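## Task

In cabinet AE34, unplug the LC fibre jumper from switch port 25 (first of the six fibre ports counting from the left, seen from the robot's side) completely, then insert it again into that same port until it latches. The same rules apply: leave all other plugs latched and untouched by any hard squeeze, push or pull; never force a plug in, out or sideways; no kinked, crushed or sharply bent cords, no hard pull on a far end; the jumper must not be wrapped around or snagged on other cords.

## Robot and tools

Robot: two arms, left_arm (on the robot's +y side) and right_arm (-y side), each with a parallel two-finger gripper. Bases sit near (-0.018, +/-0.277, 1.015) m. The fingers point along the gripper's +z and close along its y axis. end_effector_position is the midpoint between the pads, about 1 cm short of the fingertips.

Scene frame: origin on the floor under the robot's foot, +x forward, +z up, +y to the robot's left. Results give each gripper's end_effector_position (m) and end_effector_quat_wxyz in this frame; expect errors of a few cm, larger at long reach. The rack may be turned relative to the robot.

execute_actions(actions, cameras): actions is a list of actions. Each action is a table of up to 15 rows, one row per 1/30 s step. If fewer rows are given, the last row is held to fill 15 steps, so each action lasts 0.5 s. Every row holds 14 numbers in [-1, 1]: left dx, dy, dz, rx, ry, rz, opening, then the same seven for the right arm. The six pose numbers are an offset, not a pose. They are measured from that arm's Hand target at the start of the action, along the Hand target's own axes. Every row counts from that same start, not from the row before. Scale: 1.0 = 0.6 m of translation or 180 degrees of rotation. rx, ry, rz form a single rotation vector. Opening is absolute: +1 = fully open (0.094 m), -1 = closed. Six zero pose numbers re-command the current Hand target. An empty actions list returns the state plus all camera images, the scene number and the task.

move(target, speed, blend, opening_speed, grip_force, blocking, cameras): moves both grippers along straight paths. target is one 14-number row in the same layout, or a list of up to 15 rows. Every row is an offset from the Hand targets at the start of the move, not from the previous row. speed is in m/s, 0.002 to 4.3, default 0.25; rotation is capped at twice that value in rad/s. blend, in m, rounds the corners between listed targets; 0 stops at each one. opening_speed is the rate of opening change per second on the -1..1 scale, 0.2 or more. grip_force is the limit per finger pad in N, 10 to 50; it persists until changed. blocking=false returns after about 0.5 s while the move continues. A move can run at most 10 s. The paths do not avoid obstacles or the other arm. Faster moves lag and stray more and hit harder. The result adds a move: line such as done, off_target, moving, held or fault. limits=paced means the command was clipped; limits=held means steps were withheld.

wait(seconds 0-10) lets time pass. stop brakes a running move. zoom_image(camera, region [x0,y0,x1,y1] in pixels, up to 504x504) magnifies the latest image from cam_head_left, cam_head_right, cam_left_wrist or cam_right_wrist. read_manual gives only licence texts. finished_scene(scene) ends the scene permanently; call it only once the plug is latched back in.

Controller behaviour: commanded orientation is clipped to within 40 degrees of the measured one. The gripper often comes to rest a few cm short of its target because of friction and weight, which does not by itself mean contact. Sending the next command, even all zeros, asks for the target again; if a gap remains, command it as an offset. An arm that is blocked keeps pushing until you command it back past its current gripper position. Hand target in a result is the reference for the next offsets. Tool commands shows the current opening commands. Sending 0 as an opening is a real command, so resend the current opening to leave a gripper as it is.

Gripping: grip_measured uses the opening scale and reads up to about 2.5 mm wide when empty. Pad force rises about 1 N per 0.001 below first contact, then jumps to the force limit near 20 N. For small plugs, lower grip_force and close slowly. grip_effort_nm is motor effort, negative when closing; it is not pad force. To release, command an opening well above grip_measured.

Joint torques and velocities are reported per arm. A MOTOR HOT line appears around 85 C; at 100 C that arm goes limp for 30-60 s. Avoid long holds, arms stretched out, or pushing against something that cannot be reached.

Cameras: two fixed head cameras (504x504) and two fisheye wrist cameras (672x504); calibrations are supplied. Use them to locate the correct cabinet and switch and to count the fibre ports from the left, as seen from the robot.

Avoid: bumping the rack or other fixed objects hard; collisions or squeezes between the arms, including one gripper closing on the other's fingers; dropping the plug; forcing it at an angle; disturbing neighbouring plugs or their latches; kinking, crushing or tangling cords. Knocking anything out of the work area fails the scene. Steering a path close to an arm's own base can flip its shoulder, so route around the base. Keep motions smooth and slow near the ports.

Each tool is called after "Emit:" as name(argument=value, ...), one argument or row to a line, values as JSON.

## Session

Emit:
execute_actions(
  actions=[],
)

Scene clock: 0.00 s.
left_arm: end_effector_position=(+0.5235, +0.0403, +1.0831) grip_measured=+1.000 grip_effort_nm=n/a end_effector_quat_wxyz=(+0.058, +0.742, +0.649, -0.158) | right_arm: end_effector_position=(+0.4109, -0.4223, +0.9593) grip_measured=+1.000 grip_effort_nm=n/a end_effector_quat_wxyz=(+0.142, -0.158, +0.974, -0.077)
Joint positions: left_arm=[0.083 1.886 1.599 -1.233 -0.146 1.186 0.094] | right_arm=[-0.781 1.236 0.661 -0.295 0.355 -0.667 0.094]
Joint velocities: within noise
Joint torques (N m): no reading
Heat: left arm: hottest elbow 39 °C; right arm: hottest elbow 44 °C.
Hand target: left_arm +0.5324, +0.0392, +1.0925; +0.070, +0.740, +0.651, -0.154 | right_arm +0.4193, -0.4260, +0.9644; +0.150, -0.155, +0.973, -0.081
Tool commands: left_gripper/opening=+1.0 right_gripper/opening=+1.0
camera_calibration:
cam_left_wrist: T_world_to_cam=[[-0.982309, 0.140575, 0.123727, 0.37298], [0.171035, 0.94253, 0.287026, -0.434086], [-0.0762679, 0.30311, -0.949899, 1.18385], [0, 0, 0, 1]] pos_world=[0.530915, -0.00212777, 1.20298]
cam_right_wrist: T_world_to_cam=[[0.303909, -0.935646, 0.179459, -0.69185], [-0.89297, -0.214107, 0.395932, -0.104325], [-0.332029, -0.280579, -0.900573, 1.00807], [0, 0, 0, 1]] pos_world=[0.45181, -0.38682, 1.07331]

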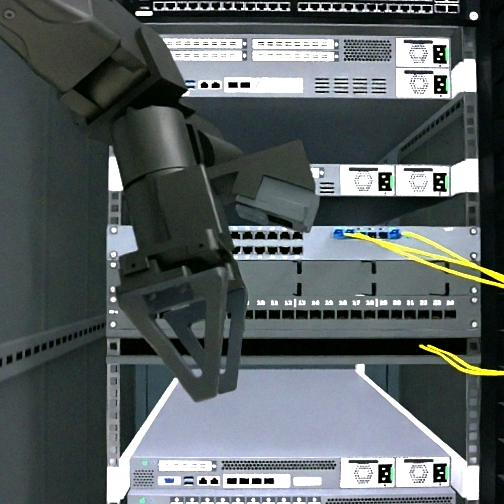

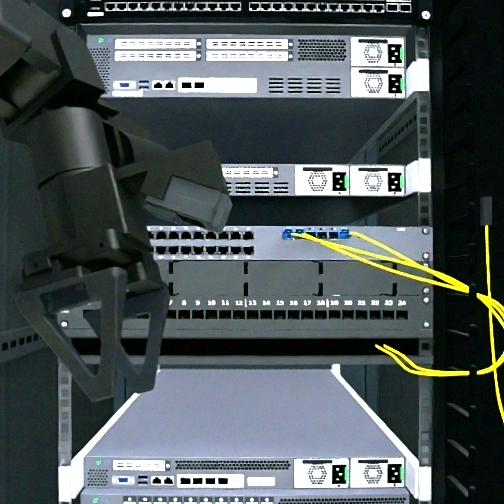

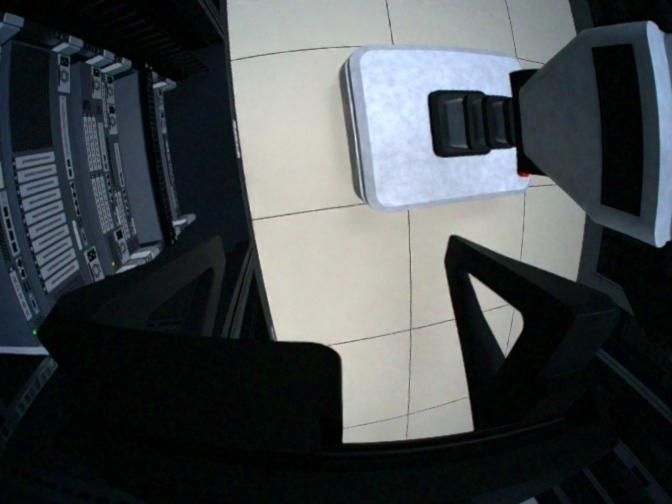

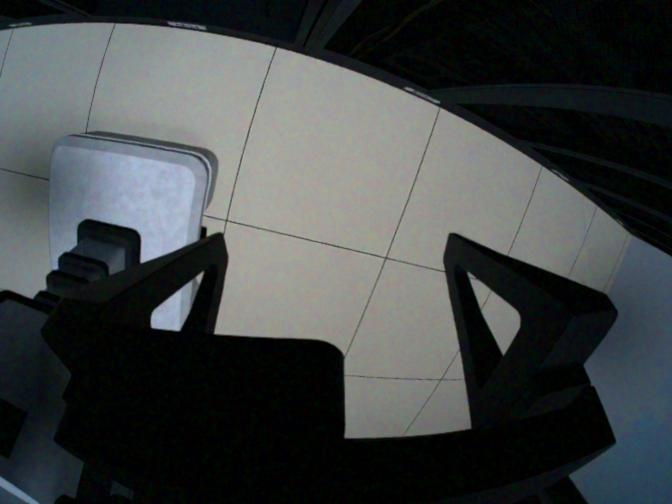

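Emit:
zoom_image(
  camera="cam_head_left",
  region=[310, 200, 504, 394],
)

Emit:
zoom_image(
  camera="cam_head_right",
  region=[270, 215, 370, 265],
)

Scaled by 2.598 from the camera's 504x504 image, which has a finer 720x720 frame.

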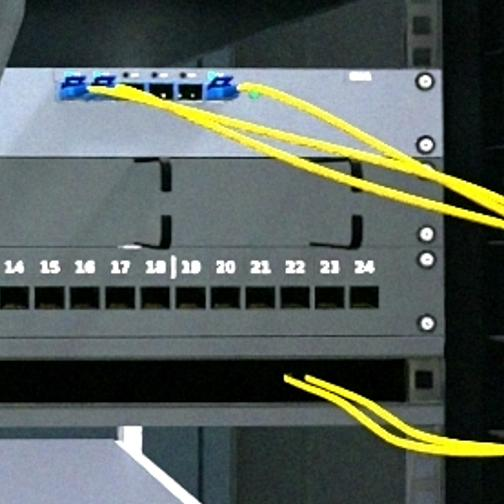

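Scaled by 5.040 from the camera's 504x504 image, which has a finer 720x720 frame.

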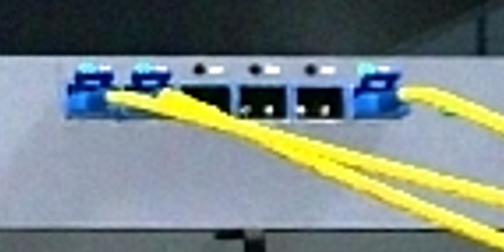

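Emit:
move(
  target=[0.097,0.058,-0.336,-0.150,-0.707,-0.627,1,0,0,0,0,0,0,1],
  speed=0.3,
  cameras=["all"],
)

Scene clock: 29.13 s.
left_arm: end_effector_position=(+0.5902, +0.1539, +1.2392) grip_measured=+1.000 grip_effort_nm=0.02 end_effector_quat_wxyz=(+0.495, -0.496, +0.525, -0.482) | right_arm: end_effector_position=(+0.4109, -0.4223, +0.9593) grip_measured=+1.000 grip_effort_nm=-0.02 end_effector_quat_wxyz=(+0.142, -0.158, +0.974, -0.077)
Joint positions: left_arm=[0.062 1.516 0.784 0.988 -0.486 -1.001 0.094] | right_arm=[-0.781 1.236 0.661 -0.295 0.355 -0.667 0.094]
Joint torques (N m): left_arm=[-6.3 -11.16 8.88 2.54 0.08 -0.1] | right_arm=[2.43 -9.93 5.82 1.36 -0.06 0.13]
Heat: left arm: hottest elbow 42 °C; right arm: hottest elbow 45 °C.
Hand target: left_arm +0.6004, +0.1504, +1.2607; +0.500, -0.500, +0.500, -0.500 | right_arm +0.4193, -0.4260, +0.9644; +0.150, -0.155, +0.973, -0.081
Off the commanded pose: left_arm 0.024 m, 4 deg | right_arm 0.010 m, 1 deg.
move: off_target (left_arm)
camera_calibration:
cam_left_wrist: T_world_to_cam=[[0.0429961, -0.03024, 0.998617, -1.25983], [-0.585331, -0.810794, 0.000649384, 0.473659], [0.809654, -0.58455, -0.0525614, -0.195431], [0, 0, 0, 1]] pos_world=[0.489647, 0.231703, 1.24751]
cam_right_wrist: T_world_to_cam=[[0.303909, -0.935646, 0.179459, -0.69185], [-0.89297, -0.214107, 0.395932, -0.104325], [-0.332029, -0.280579, -0.900573, 1.00807], [0, 0, 0, 1]] pos_world=[0.45181, -0.38682, 1.07331]

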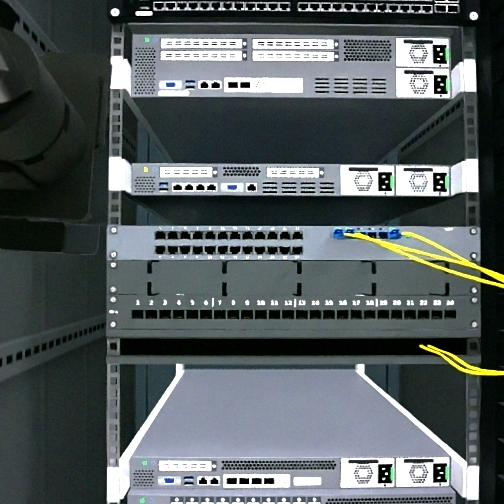

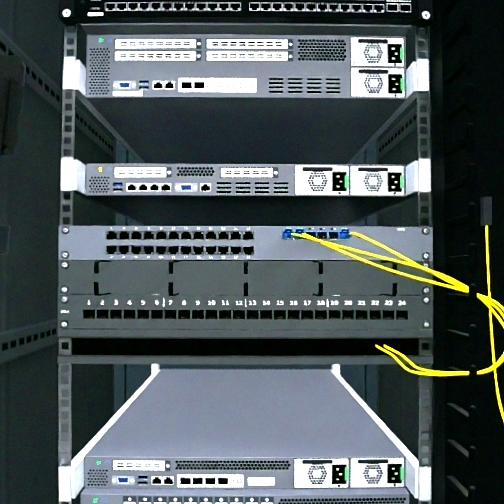

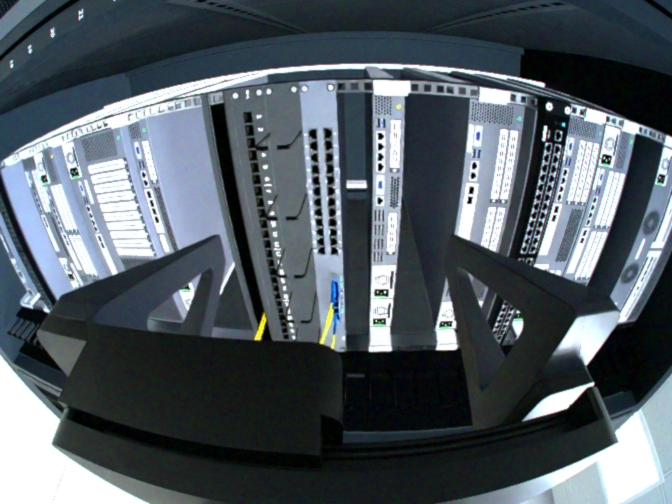

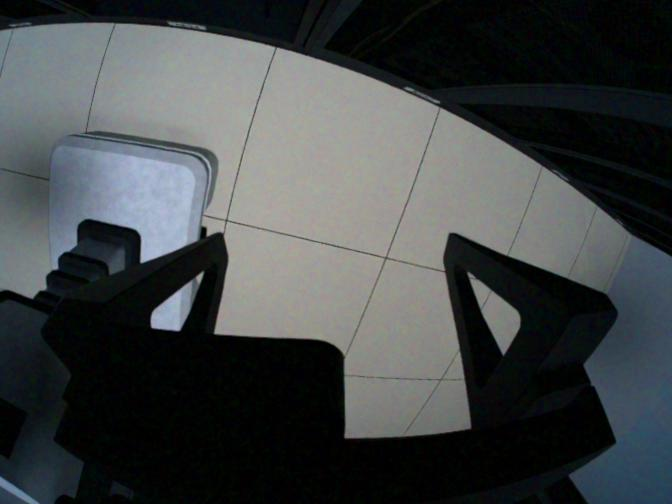

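Emit:
move(
  target=[0,0,0,0,0,0,1,-0.379,0.227,-0.359,-0.2955,-0.354,0.536,-0.2],
  speed=0.3,
)

Emit:
move(
  target=[0.222,0.008,0.3,0,0,0,1,0,0,0,0,0,0,-0.2],
  speed=0.2,
  cameras=["all"],
)

Emit:
zoom_image(
  camera="cam_right_wrist",
  region=[290, 140, 390, 300],
)

Emit:
zoom_image(
  camera="cam_left_wrist",
  region=[290, 230, 370, 350],
)

Scene clock: 48.80 s.
left_arm: end_effector_position=(+0.5902, +0.1539, +1.2392) grip_measured=+1.000 grip_effort_nm=0.02 end_effector_quat_wxyz=(+0.495, -0.497, +0.525, -0.482) | right_arm: end_effector_position=(+0.5078, -0.2010, +1.1874) grip_measured=-0.197 grip_effort_nm=-0.16 end_effector_quat_wxyz=(+0.493, +0.497, +0.520, +0.489)
Joint positions: left_arm=[0.062 1.516 0.784 0.988 -0.486 -1.002 0.094] | right_arm=[-0.129 1.43 0.487 1.199 0.414 1.03 0.038]
Joint torques (N m): left_arm=[-5.95 -11.05 9.07 2.4 0.11 -0.07] | right_arm=[4.37 -6.95 7.06 2.89 -0.26 0.1]
Heat: left arm: hottest elbow 48 °C; right arm: hottest elbow 46 °C.
Hand target: left_arm +0.6004, +0.1504, +1.2607; +0.500, -0.500, +0.500, -0.500 | right_arm +0.5196, -0.2003, +1.2002; +0.500, +0.500, +0.500, +0.500
Off the commanded pose: left_arm 0.024 m, 4 deg | right_arm 0.018 m, 3 deg.
move: off_target (left_arm, right_arm)

Scene clock: 50.40 s.
left_arm: end_effector_position=(+0.7742, +0.0269, +1.2302) grip_measured=+1.000 grip_effort_nm=0.02 end_effector_quat_wxyz=(+0.499, -0.501, +0.514, -0.486) | right_arm: end_effector_position=(+0.5078, -0.2010, +1.1875) grip_measured=-0.197 grip_effort_nm=-0.16 end_effector_quat_wxyz=(+0.493, +0.497, +0.520, +0.489)
Joint positions: left_arm=[0.049 2.028 1.493 0.817 -0.505 -1.002 0.094] | right_arm=[-0.129 1.43 0.487 1.199 0.414 1.031 0.038]
Joint torques (N m): left_arm=[-9.64 -19.96 10.26 1.05 0.11 0.02] | right_arm=[4.01 -7.24 7.13 2.71 -0.28 0.09]
Heat: left arm: hottest elbow 48 °C; right arm: hottest elbow 46 °C.
Hand target: left_arm +0.7802, +0.0170, +1.2554; +0.500, -0.500, +0.501, -0.500 | right_arm +0.5196, -0.2003, +1.2003; +0.500, +0.500, +0.500, +0.500
Off the commanded pose: left_arm 0.028 m, 2 deg | right_arm 0.017 m, 3 deg.
move: off_target (left_arm, right_arm)
camera_calibration:
cam_left_wrist: T_world_to_cam=[[0.0289789, -0.0143935, 0.999476, -1.25323], [-0.572069, -0.820191, 0.00477497, 0.463346], [0.819693, -0.571908, -0.0320023, -0.452545], [0, 0, 0, 1]] pos_world=[0.672331, 0.10318, 1.23588]
cam_right_wrist: T_world_to_cam=[[-0.013912, -0.0401141, -0.999098, 1.18578], [-0.636918, 0.770616, -0.0220716, 0.503581], [0.770806, 0.636036, -0.0362702, -0.0942572], [0, 0, 0, 1]] pos_world=[0.40989, -0.28055, 1.19241]

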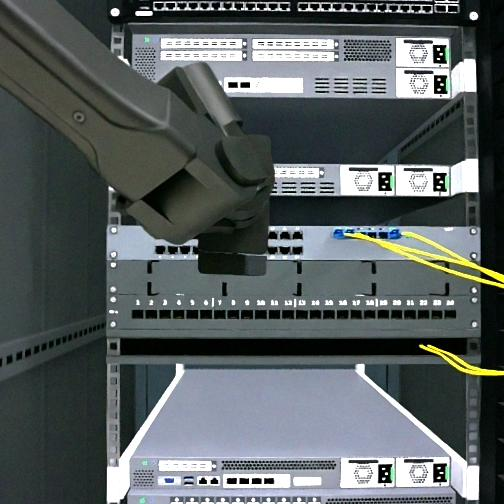

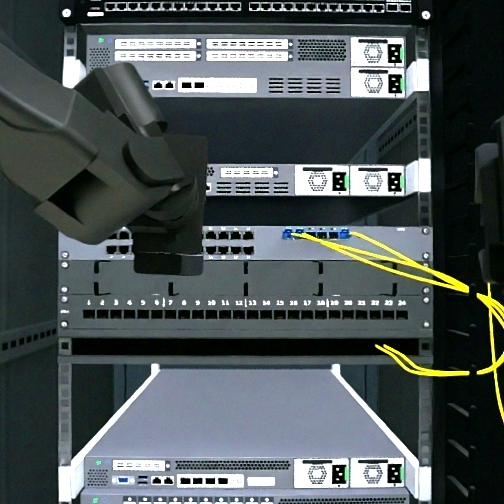

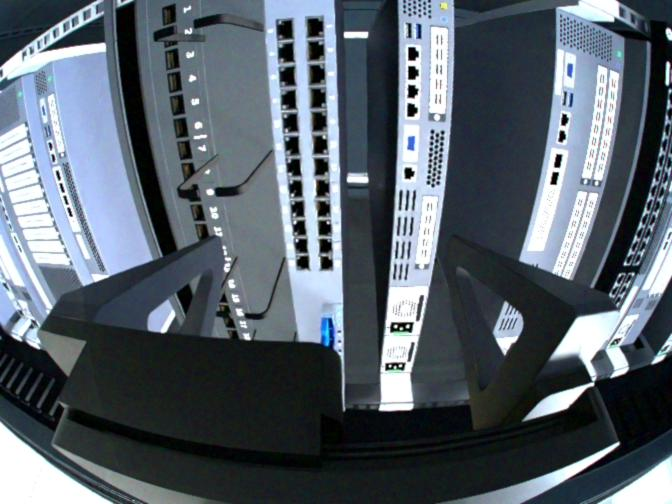

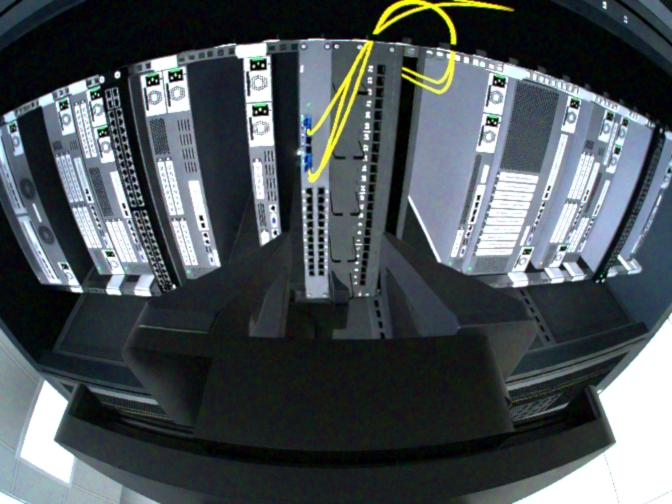

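Scaled by 3.150 from the camera's 672x504 image, which has a finer 960x720 frame.

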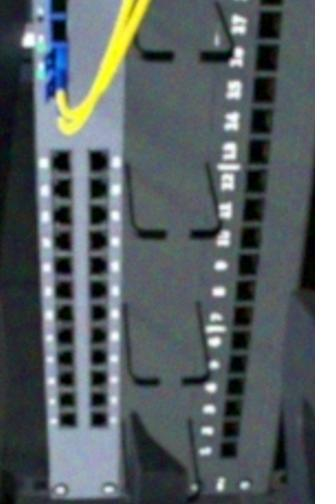

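Scaled by 4.200 from the camera's 672x504 image, which has a finer 960x720 frame.

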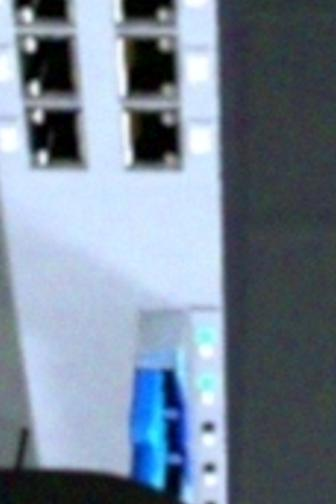

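Emit:
move(
  target=[0.045,0,0,0,0,0,1,0.167,0.045,0.25,0,0,0,-0.2],
  speed=0.2,
  cameras=["all"],
)

Emit:
zoom_image(
  camera="cam_right_wrist",
  region=[270, 50, 400, 260],
)

Emit:
zoom_image(
  camera="cam_left_wrist",
  region=[290, 230, 370, 350],
)

Scene clock: 74.97 s.
left_arm: end_effector_position=(+0.7749, +0.0022, +1.2336) grip_measured=+1.000 grip_effort_nm=0.02 end_effector_quat_wxyz=(+0.497, -0.503, +0.510, -0.489) | right_arm: end_effector_position=(+0.6604, -0.1083, +1.2210) grip_measured=-0.197 grip_effort_nm=-0.16 end_effector_quat_wxyz=(+0.498, +0.503, +0.501, +0.498)
Joint positions: left_arm=[0.019 2.071 1.543 0.817 -0.533 -1.002 0.094] | right_arm=[-0.074 1.754 1.014 1.04 0.47 1.028 0.038]
Joint torques (N m): left_arm=[-10.75 -19.96 10.18 1.26 0.14 0.16] | right_arm=[7.59 -12.16 8.4 1.31 -0.31 -0.14]
Heat: left arm: hottest elbow 48 °C; right arm: hottest elbow 47 °C.
Hand target: left_arm +0.7802, -0.0101, +1.2556; +0.500, -0.500, +0.500, -0.500 | right_arm +0.6697, -0.1002, +1.2272; +0.500, +0.500, +0.500, +0.500
Off the commanded pose: left_arm 0.026 m, 2 deg | right_arm 0.014 m, 0 deg.
move: off_target (left_arm, right_arm)
camera_calibration:
cam_left_wrist: T_world_to_cam=[[0.0263943, -0.00317411, 0.999647, -1.25514], [-0.570811, -0.820987, 0.0124647, 0.433039], [0.820657, -0.570939, -0.0234812, -0.478417], [0, 0, 0, 1]] pos_world=[0.672929, 0.0783881, 1.23807]
cam_right_wrist: T_world_to_cam=[[0.0119453, -0.0110044, -0.999868, 1.21217], [-0.620926, 0.783705, -0.0160434, 0.513497], [0.783778, 0.621036, 0.00252869, -0.327283], [0, 0, 0, 1]] pos_world=[0.560881, -0.185837, 1.22108]

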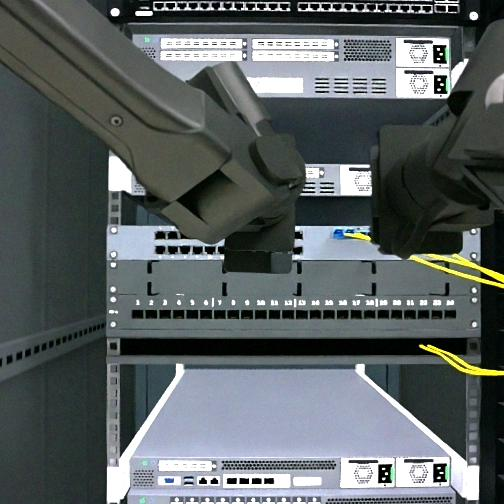

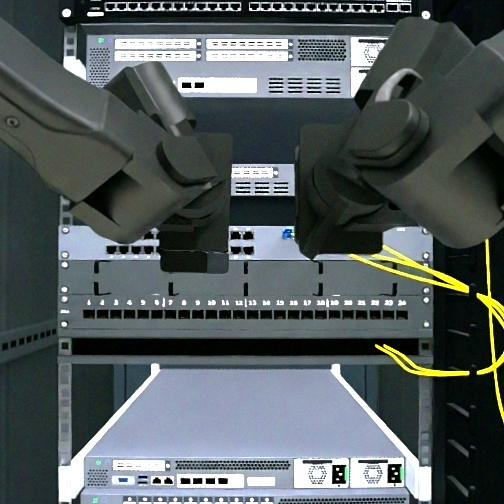

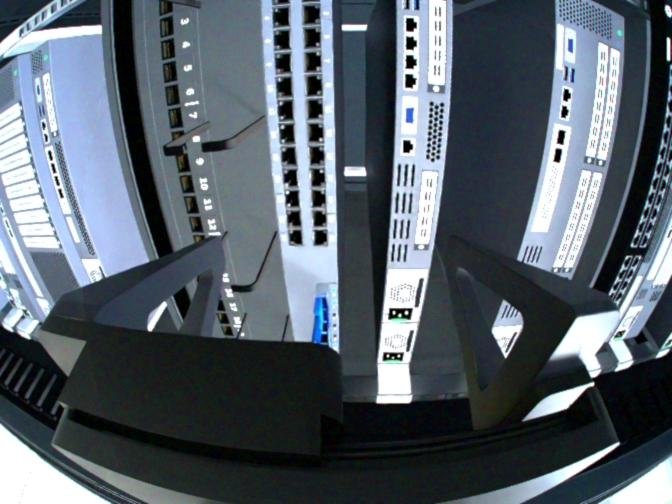

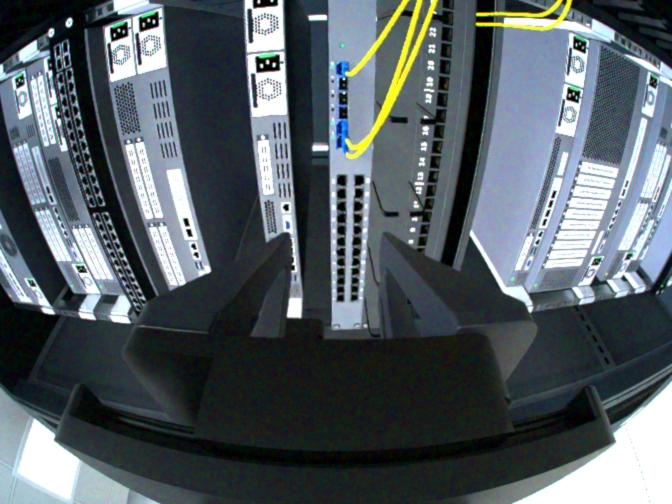

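Scaled by 2.400 from the camera's 672x504 image, which has a finer 960x720 frame.

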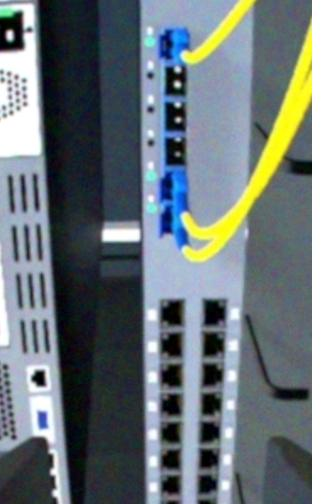

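Scaled by 4.200 from the camera's 672x504 image, which has a finer 960x720 frame.

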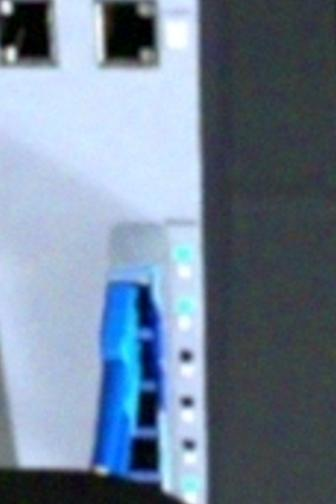

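Emit:
move(
  target=[0,0,0,0,0,0,1,0.037,-0.005,0.235,0,0.0055,0,-0.2],
  speed=0.12,
  cameras=["all"],
)

Emit:
zoom_image(
  camera="cam_right_wrist",
  region=[270, 100, 400, 310],
)

Emit:
zoom_image(
  camera="cam_left_wrist",
  region=[290, 250, 370, 350],
)

Scene clock: 123.37 s.
left_arm: end_effector_position=(+0.7750, +0.0022, +1.2338) grip_measured=+1.000 grip_effort_nm=0.02 end_effector_quat_wxyz=(+0.497, -0.503, +0.510, -0.489) | right_arm: end_effector_position=(+0.7963, -0.0770, +1.2225) grip_measured=-0.197 grip_effort_nm=-0.16 end_effector_quat_wxyz=(+0.494, +0.492, +0.512, +0.502)
Joint positions: left_arm=[0.019 2.071 1.544 0.817 -0.533 -1.002 0.094] | right_arm=[-0.136 1.987 1.475 0.787 0.386 1.04 0.038]
Joint torques (N m): left_arm=[-10.23 -18.9 10.29 1.35 0.08 0.19] | right_arm=[9.05 -16.62 10 1.52 -0.56 0.1]
Heat: left arm: hottest elbow 51 °C; right arm: hottest elbow 50 °C.
Hand target: left_arm +0.7802, -0.0101, +1.2557; +0.500, -0.500, +0.500, -0.500 | right_arm +0.8106, -0.0780, +1.2238; +0.496, +0.496, +0.505, +0.504
Off the commanded pose: left_arm 0.026 m, 2 deg | right_arm 0.015 m, 1 deg.
move: off_target (left_arm, right_arm)
camera_calibration:
cam_left_wrist: T_world_to_cam=[[0.0261501, -0.00299704, 0.999654, -1.25521], [-0.570633, -0.821111, 0.0124655, 0.432981], [0.820789, -0.570761, -0.0231823, -0.478967], [0, 0, 0, 1]] pos_world=[0.673028, 0.0783878, 1.23827]
cam_right_wrist: T_world_to_cam=[[0.0119344, -0.0245252, -0.999628, 1.21104], [-0.642794, 0.765582, -0.0264572, 0.602155], [0.765946, 0.64287, -0.00662791, -0.426146], [0, 0, 0, 1]] pos_world=[0.699013, -0.157342, 1.22369]

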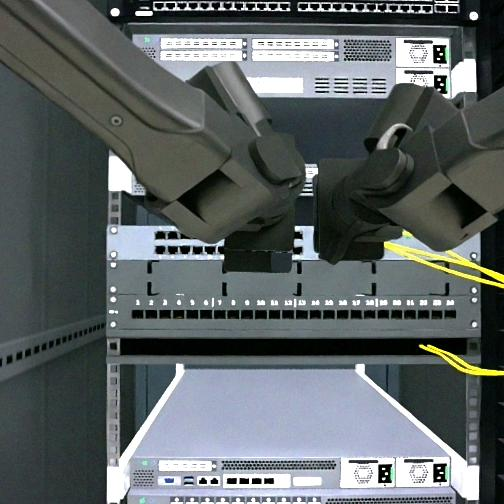

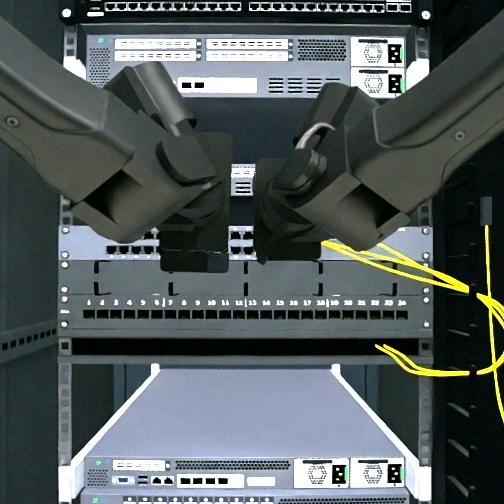

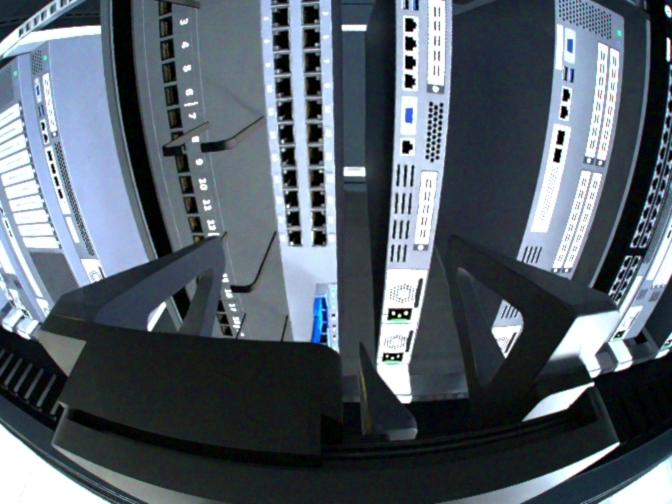

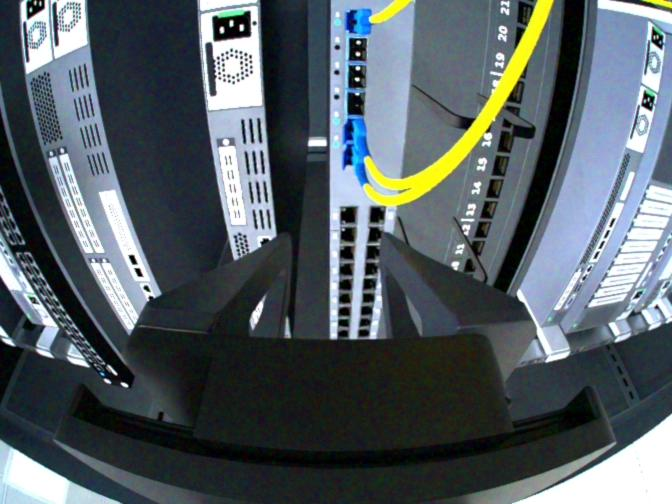

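Scaled by 2.400 from the camera's 672x504 image, which has a finer 960x720 frame.

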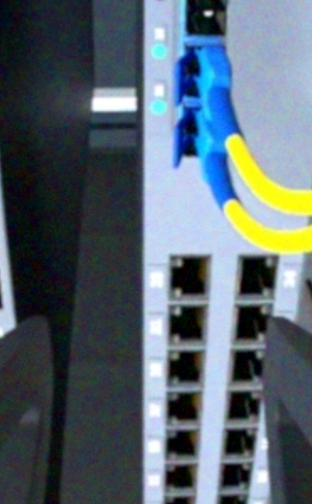

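Scaled by 5.040 from the camera's 672x504 image, which has a finer 960x720 frame.

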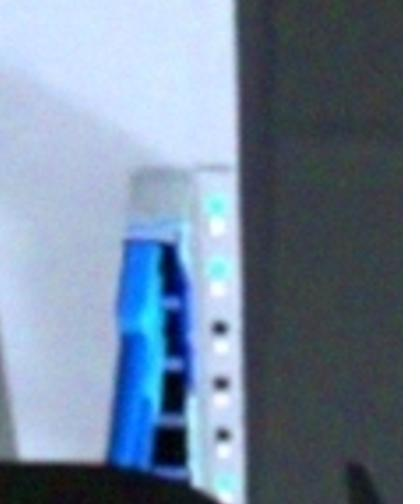

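Emit:
move(
  target=[
    [0,0,0,0,0,0,1,-0.02,-0.0113,-0.09,0,0,0,-0.2],
    [0,0,0,0,0,0,1,-0.02,-0.0113,0.03,0,0,0,-0.2],
  ],
  speed=0.08,
  cameras=["cam_left_wrist","cam_right_wrist"],
)

Emit:
zoom_image(
  camera="cam_right_wrist",
  region=[270, 130, 400, 340],
)

Emit:
zoom_image(
  camera="cam_left_wrist",
  region=[290, 250, 370, 350],
)

Scene clock: 158.60 s.
left_arm: end_effector_position=(+0.7750, +0.0022, +1.2338) grip_measured=+1.000 grip_effort_nm=0.02 end_effector_quat_wxyz=(+0.497, -0.503, +0.510, -0.489) | right_arm: end_effector_position=(+0.8135, -0.0860, +1.2132) grip_measured=-0.197 grip_effort_nm=-0.16 end_effector_quat_wxyz=(+0.492, +0.492, +0.514, +0.501)
Joint positions: left_arm=[0.019 2.071 1.544 0.817 -0.533 -1.002 0.094] | right_arm=[-0.165 2.011 1.519 0.758 0.358 1.049 0.038]
Joint torques (N m): left_arm=[-10.87 -19.72 10.61 1.11 0.1 0.16] | right_arm=[9.17 -16.85 10.3 1.5 -0.49 0.07]
Heat: left arm: hottest elbow 52 °C; right arm: hottest elbow 55 °C.
Hand target: left_arm +0.7802, -0.0101, +1.2557; +0.500, -0.500, +0.500, -0.500 | right_arm +0.8288, -0.0895, +1.2172; +0.496, +0.496, +0.505, +0.504
Off the commanded pose: left_arm 0.026 m, 2 deg | right_arm 0.016 m, 1 deg.
move: off_target (left_arm, right_arm)
camera_calibration:
cam_left_wrist: T_world_to_cam=[[0.0261501, -0.00299704, 0.999654, -1.25521], [-0.570633, -0.821111, 0.0124655, 0.432981], [0.820789, -0.570761, -0.0231823, -0.478967], [0, 0, 0, 1]] pos_world=[0.673028, 0.0783878, 1.23827]
cam_right_wrist: T_world_to_cam=[[0.0079064, -0.0260264, -0.99963, 1.20444], [-0.645609, 0.76326, -0.0249786, 0.620202], [0.763627, 0.645568, -0.0107683, -0.426425], [0, 0, 0, 1]] pos_world=[0.716515, -0.166742, 1.2149]
Images, in order (width x height): cam_left_wrist 672x504, cam_right_wrist 672x504.

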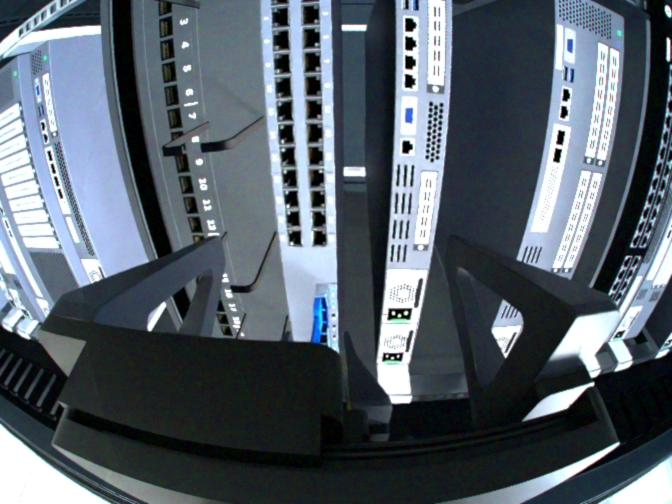

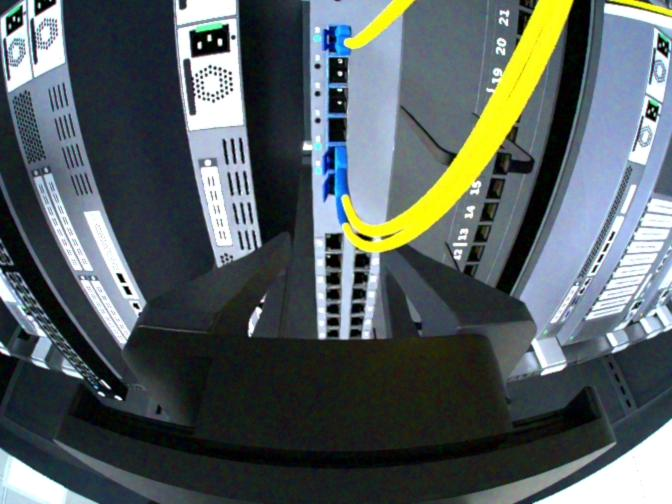

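Scaled by 2.400 from the camera's 672x504 image, which has a finer 960x720 frame.

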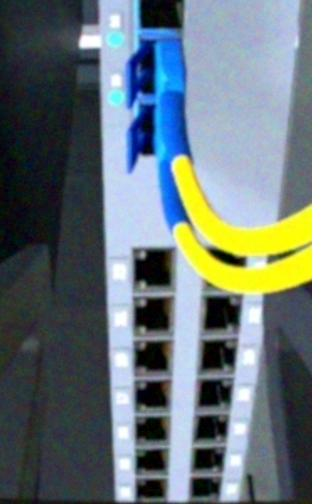

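Scaled by 5.040 from the camera's 672x504 image, which has a finer 960x720 frame.

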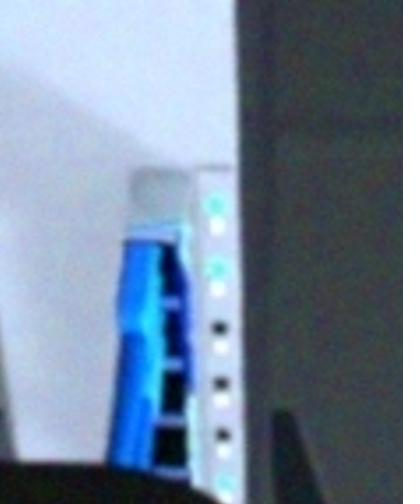

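Emit:
move(
  target=[
    [0,0,0,0,0,0,1,0,0,-0.14,0,0,0,-0.2],
    [0,0,0,0,0,0,1,0,0,-0.141,0,0,0,0.6],
    [0,0,0,0,0,0,1,0.001,0,0.03,0,0,0,0.6],
  ],
  speed=0.08,
  cameras=["cam_left_wrist","cam_right_wrist"],
)

Emit:
zoom_image(
  camera="cam_right_wrist",
  region=[270, 130, 400, 340],
)

Emit:
zoom_image(
  camera="cam_left_wrist",
  region=[270, 250, 390, 370],
)

Scene clock: 184.20 s.
left_arm: end_effector_position=(+0.7750, +0.0022, +1.2338) grip_measured=+1.000 grip_effort_nm=0.02 end_effector_quat_wxyz=(+0.497, -0.503, +0.510, -0.489) | right_arm: end_effector_position=(+0.8327, -0.0874, +1.2187) grip_measured=+0.597 grip_effort_nm=0.12 end_effector_quat_wxyz=(+0.494, +0.492, +0.510, +0.503)
Joint positions: left_arm=[0.019 2.071 1.544 0.817 -0.533 -1.002 0.094] | right_arm=[-0.173 2.039 1.592 0.721 0.35 1.051 0.075]
Joint torques (N m): left_arm=[-9.99 -19.6 10.41 1.14 0.07 0.15] | right_arm=[9.47 -17.08 10.28 1.42 -0.5 0.09]
Heat: left arm: hottest elbow 52 °C; right arm: hottest elbow 54 °C.
Hand target: left_arm +0.7802, -0.0101, +1.2557; +0.500, -0.500, +0.500, -0.500 | right_arm +0.8469, -0.0887, +1.2173; +0.496, +0.496, +0.505, +0.504
Off the commanded pose: left_arm 0.026 m, 2 deg | right_arm 0.014 m, 1 deg.
move: off_target (left_arm, right_arm); target 2's new opening was sent with right_arm's hand 0.020 m and 2 deg from that target
camera_calibration:
cam_left_wrist: T_world_to_cam=[[0.0261501, -0.00299704, 0.999654, -1.25521], [-0.570633, -0.821111, 0.0124655, 0.432981], [0.820789, -0.570761, -0.0231823, -0.478967], [0, 0, 0, 1]] pos_world=[0.673028, 0.0783878, 1.23827]
cam_right_wrist: T_world_to_cam=[[0.0145831, -0.0227399, -0.999635, 1.20451], [-0.642402, 0.765899, -0.0267944, 0.633503], [0.766229, 0.642558, -0.00343899, -0.451583], [0, 0, 0, 1]] pos_world=[0.735414, -0.167641, 1.21949]
Images, in order (width x height): cam_left_wrist 672x504, cam_right_wrist 672x504.

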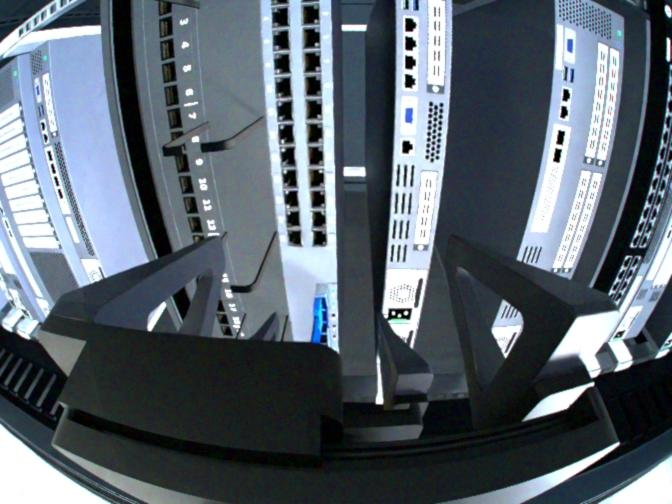

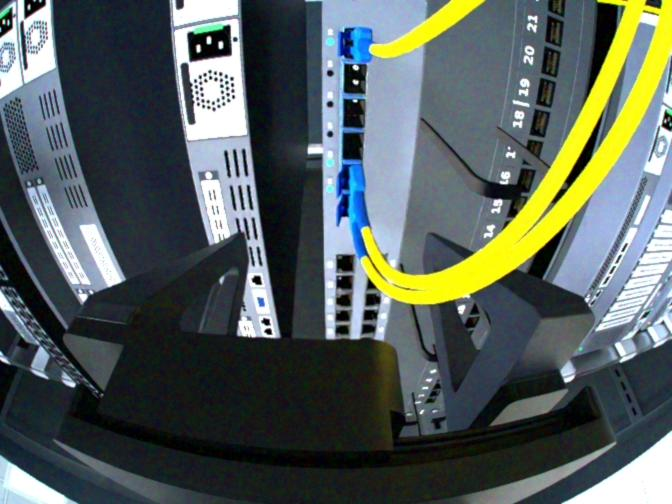

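Scaled by 2.400 from the camera's 672x504 image, which has a finer 960x720 frame.

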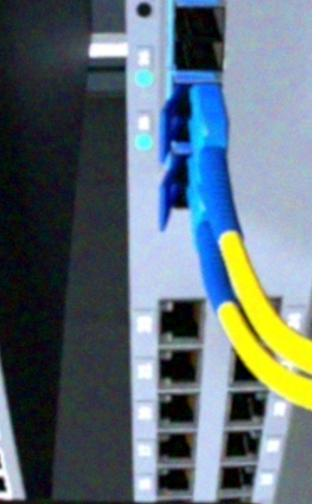

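Scaled by 4.200 from the camera's 672x504 image, which has a finer 960x720 frame.

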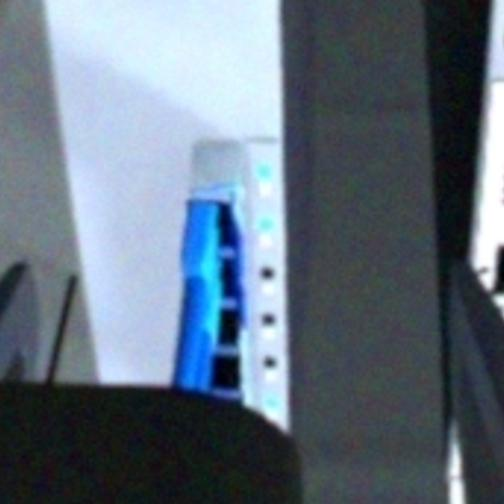

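Emit:
move(
  target=[
    [0,0,0,0,0,0,1,0.002,-0.0045,-0.08,0,0,0,0.6],
    [0,0,0,0,0,0,1,0.003,-0.0045,0.02,0,0,0,0.6],
  ],
  speed=0.06,
  cameras=["cam_left_wrist","cam_right_wrist"],
)

Emit:
zoom_image(
  camera="cam_right_wrist",
  region=[270, 130, 470, 340],
)

Scene clock: 194.70 s.
left_arm: end_effector_position=(+0.7750, +0.0022, +1.2338) grip_measured=+1.000 grip_effort_nm=0.02 end_effector_quat_wxyz=(+0.497, -0.503, +0.510, -0.489) | right_arm: end_effector_position=(+0.8440, -0.0828, +1.2110) grip_measured=+0.597 grip_effort_nm=0.12 end_effector_quat_wxyz=(+0.492, +0.492, +0.514, +0.501)
Joint positions: left_arm=[0.019 2.071 1.544 0.817 -0.533 -1.002 0.094] | right_arm=[-0.179 2.073 1.638 0.7 0.345 1.053 0.075]
Joint torques (N m): left_arm=[-9.99 -19.55 10.41 1.26 0.14 0.14] | right_arm=[9.64 -18.43 10.4 1.36 -0.5 0.09]
Heat: left arm: hottest elbow 53 °C; right arm: hottest elbow 55 °C.
Hand target: left_arm +0.7802, -0.0101, +1.2557; +0.500, -0.500, +0.500, -0.500 | right_arm +0.8588, -0.0868, +1.2146; +0.496, +0.496, +0.505, +0.504
Off the commanded pose: left_arm 0.026 m, 2 deg | right_arm 0.016 m, 1 deg.
move: off_target (left_arm, right_arm)
camera_calibration:
cam_left_wrist: T_world_to_cam=[[0.0261501, -0.00299704, 0.999654, -1.25521], [-0.570633, -0.821111, 0.0124655, 0.432981], [0.820789, -0.570761, -0.0231823, -0.478967], [0, 0, 0, 1]] pos_world=[0.673028, 0.0783878, 1.23827]
cam_right_wrist: T_world_to_cam=[[0.0079346, -0.0257471, -0.999637, 1.20212], [-0.645392, 0.76345, -0.0247866, 0.636955], [0.763811, 0.645354, -0.0105593, -0.452295], [0, 0, 0, 1]] pos_world=[0.747015, -0.163442, 1.21269]
Images, in order (width x height): cam_left_wrist 672x504, cam_right_wrist 672x504.

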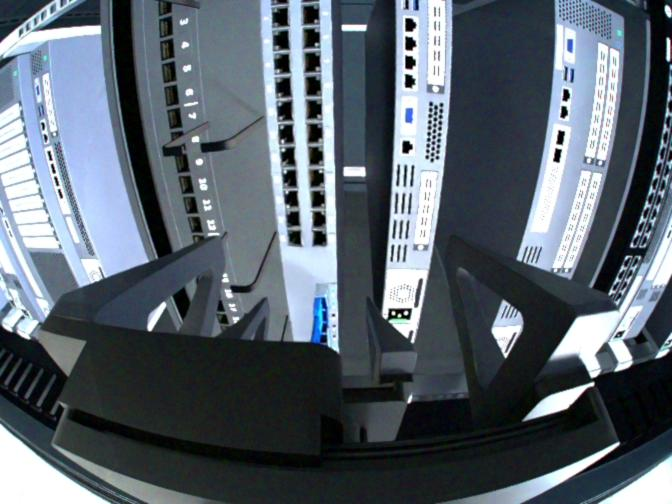

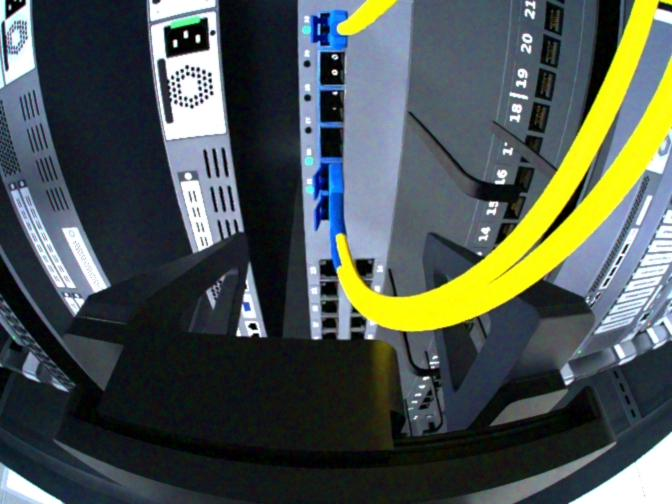

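Scaled by 2.400 from the camera's 672x504 image, which has a finer 960x720 frame.

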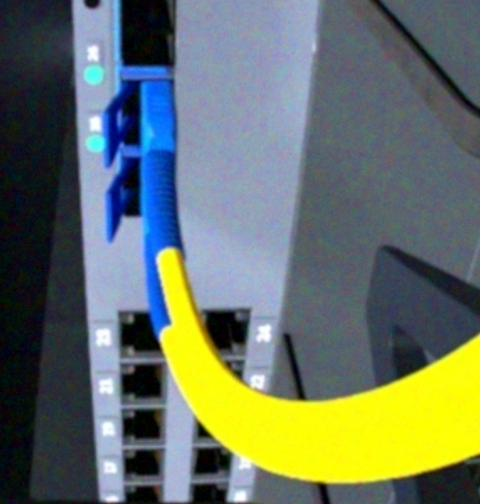

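Emit:
move(
  target=[
    [0,0,0,0,0,0,1,-0.003,0.006,-0.08,0,0,0,0.6],
    [0,0,0,0,0,0,1,-0.003,0.006,0.0135,0,0,0,0.6],
  ],
  speed=0.06,
  cameras=["cam_left_wrist","cam_right_wrist"],
)

Emit:
zoom_image(
  camera="cam_right_wrist",
  region=[270, 130, 470, 340],
)

Scene clock: 206.53 s.
left_arm: end_effector_position=(+0.7750, +0.0022, +1.2338) grip_measured=+1.000 grip_effort_nm=0.02 end_effector_quat_wxyz=(+0.497, -0.503, +0.510, -0.489) | right_arm: end_effector_position=(+0.8519, -0.0836, +1.2141) grip_measured=+0.597 grip_effort_nm=0.12 end_effector_quat_wxyz=(+0.492, +0.492, +0.514, +0.501)
Joint positions: left_arm=[0.019 2.071 1.544 0.817 -0.533 -1.002 0.094] | right_arm=[-0.182 2.082 1.67 0.675 0.341 1.054 0.075]
Joint torques (N m): left_arm=[-10.87 -19.43 10.13 1.1 0.03 0.16] | right_arm=[9.93 -18.43 10.51 1.63 -0.51 0.09]
Heat: left arm: hottest elbow 53 °C; right arm: hottest elbow 57 °C.
Hand target: left_arm +0.7802, -0.0101, +1.2557; +0.500, -0.500, +0.500, -0.500 | right_arm +0.8669, -0.0882, +1.2180; +0.496, +0.496, +0.505, +0.504
Off the commanded pose: left_arm 0.026 m, 2 deg | right_arm 0.016 m, 1 deg.
move: off_target (left_arm, right_arm)
camera_calibration:
cam_left_wrist: T_world_to_cam=[[0.0261501, -0.00299704, 0.999654, -1.25521], [-0.570633, -0.821111, 0.0124655, 0.432981], [0.820789, -0.570761, -0.0231823, -0.478967], [0, 0, 0, 1]] pos_world=[0.673028, 0.0783878, 1.23827]
cam_right_wrist: T_world_to_cam=[[0.00686768, -0.0259559, -0.999639, 1.20601], [-0.646283, 0.762713, -0.0242441, 0.642777], [0.763067, 0.646216, -0.0115368, -0.4559], [0, 0, 0, 1]] pos_world=[0.755015, -0.164342, 1.2159]
Images, in order (width x height): cam_left_wrist 672x504, cam_right_wrist 672x504.

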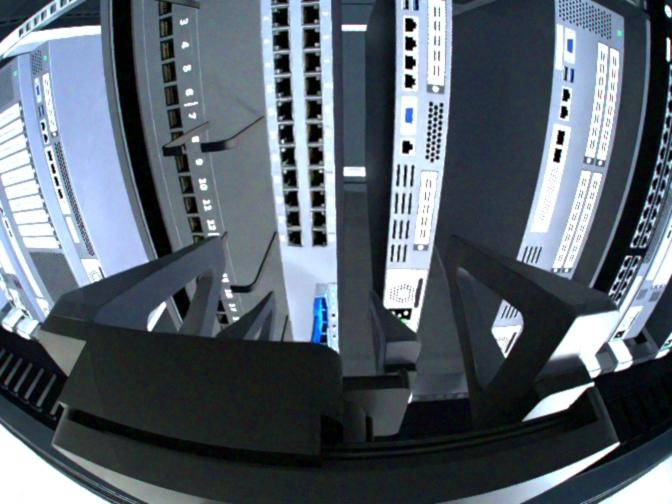

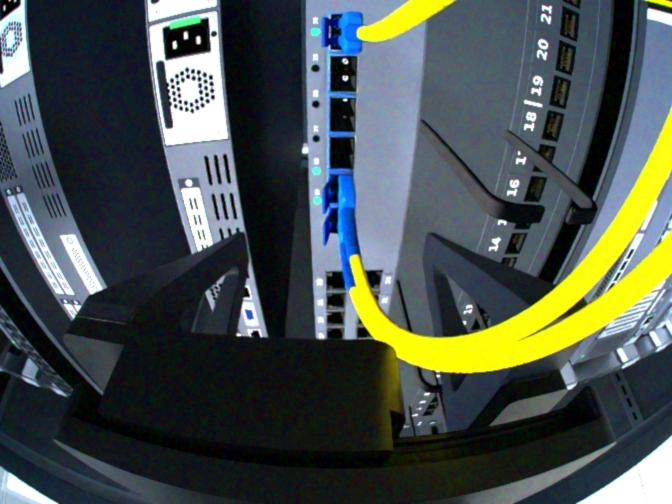

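Scaled by 2.400 from the camera's 672x504 image, which has a finer 960x720 frame.

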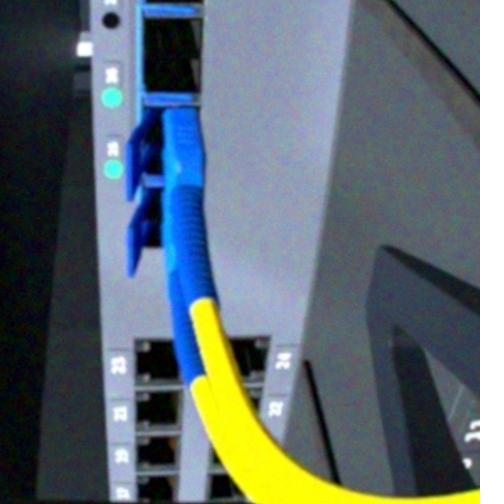

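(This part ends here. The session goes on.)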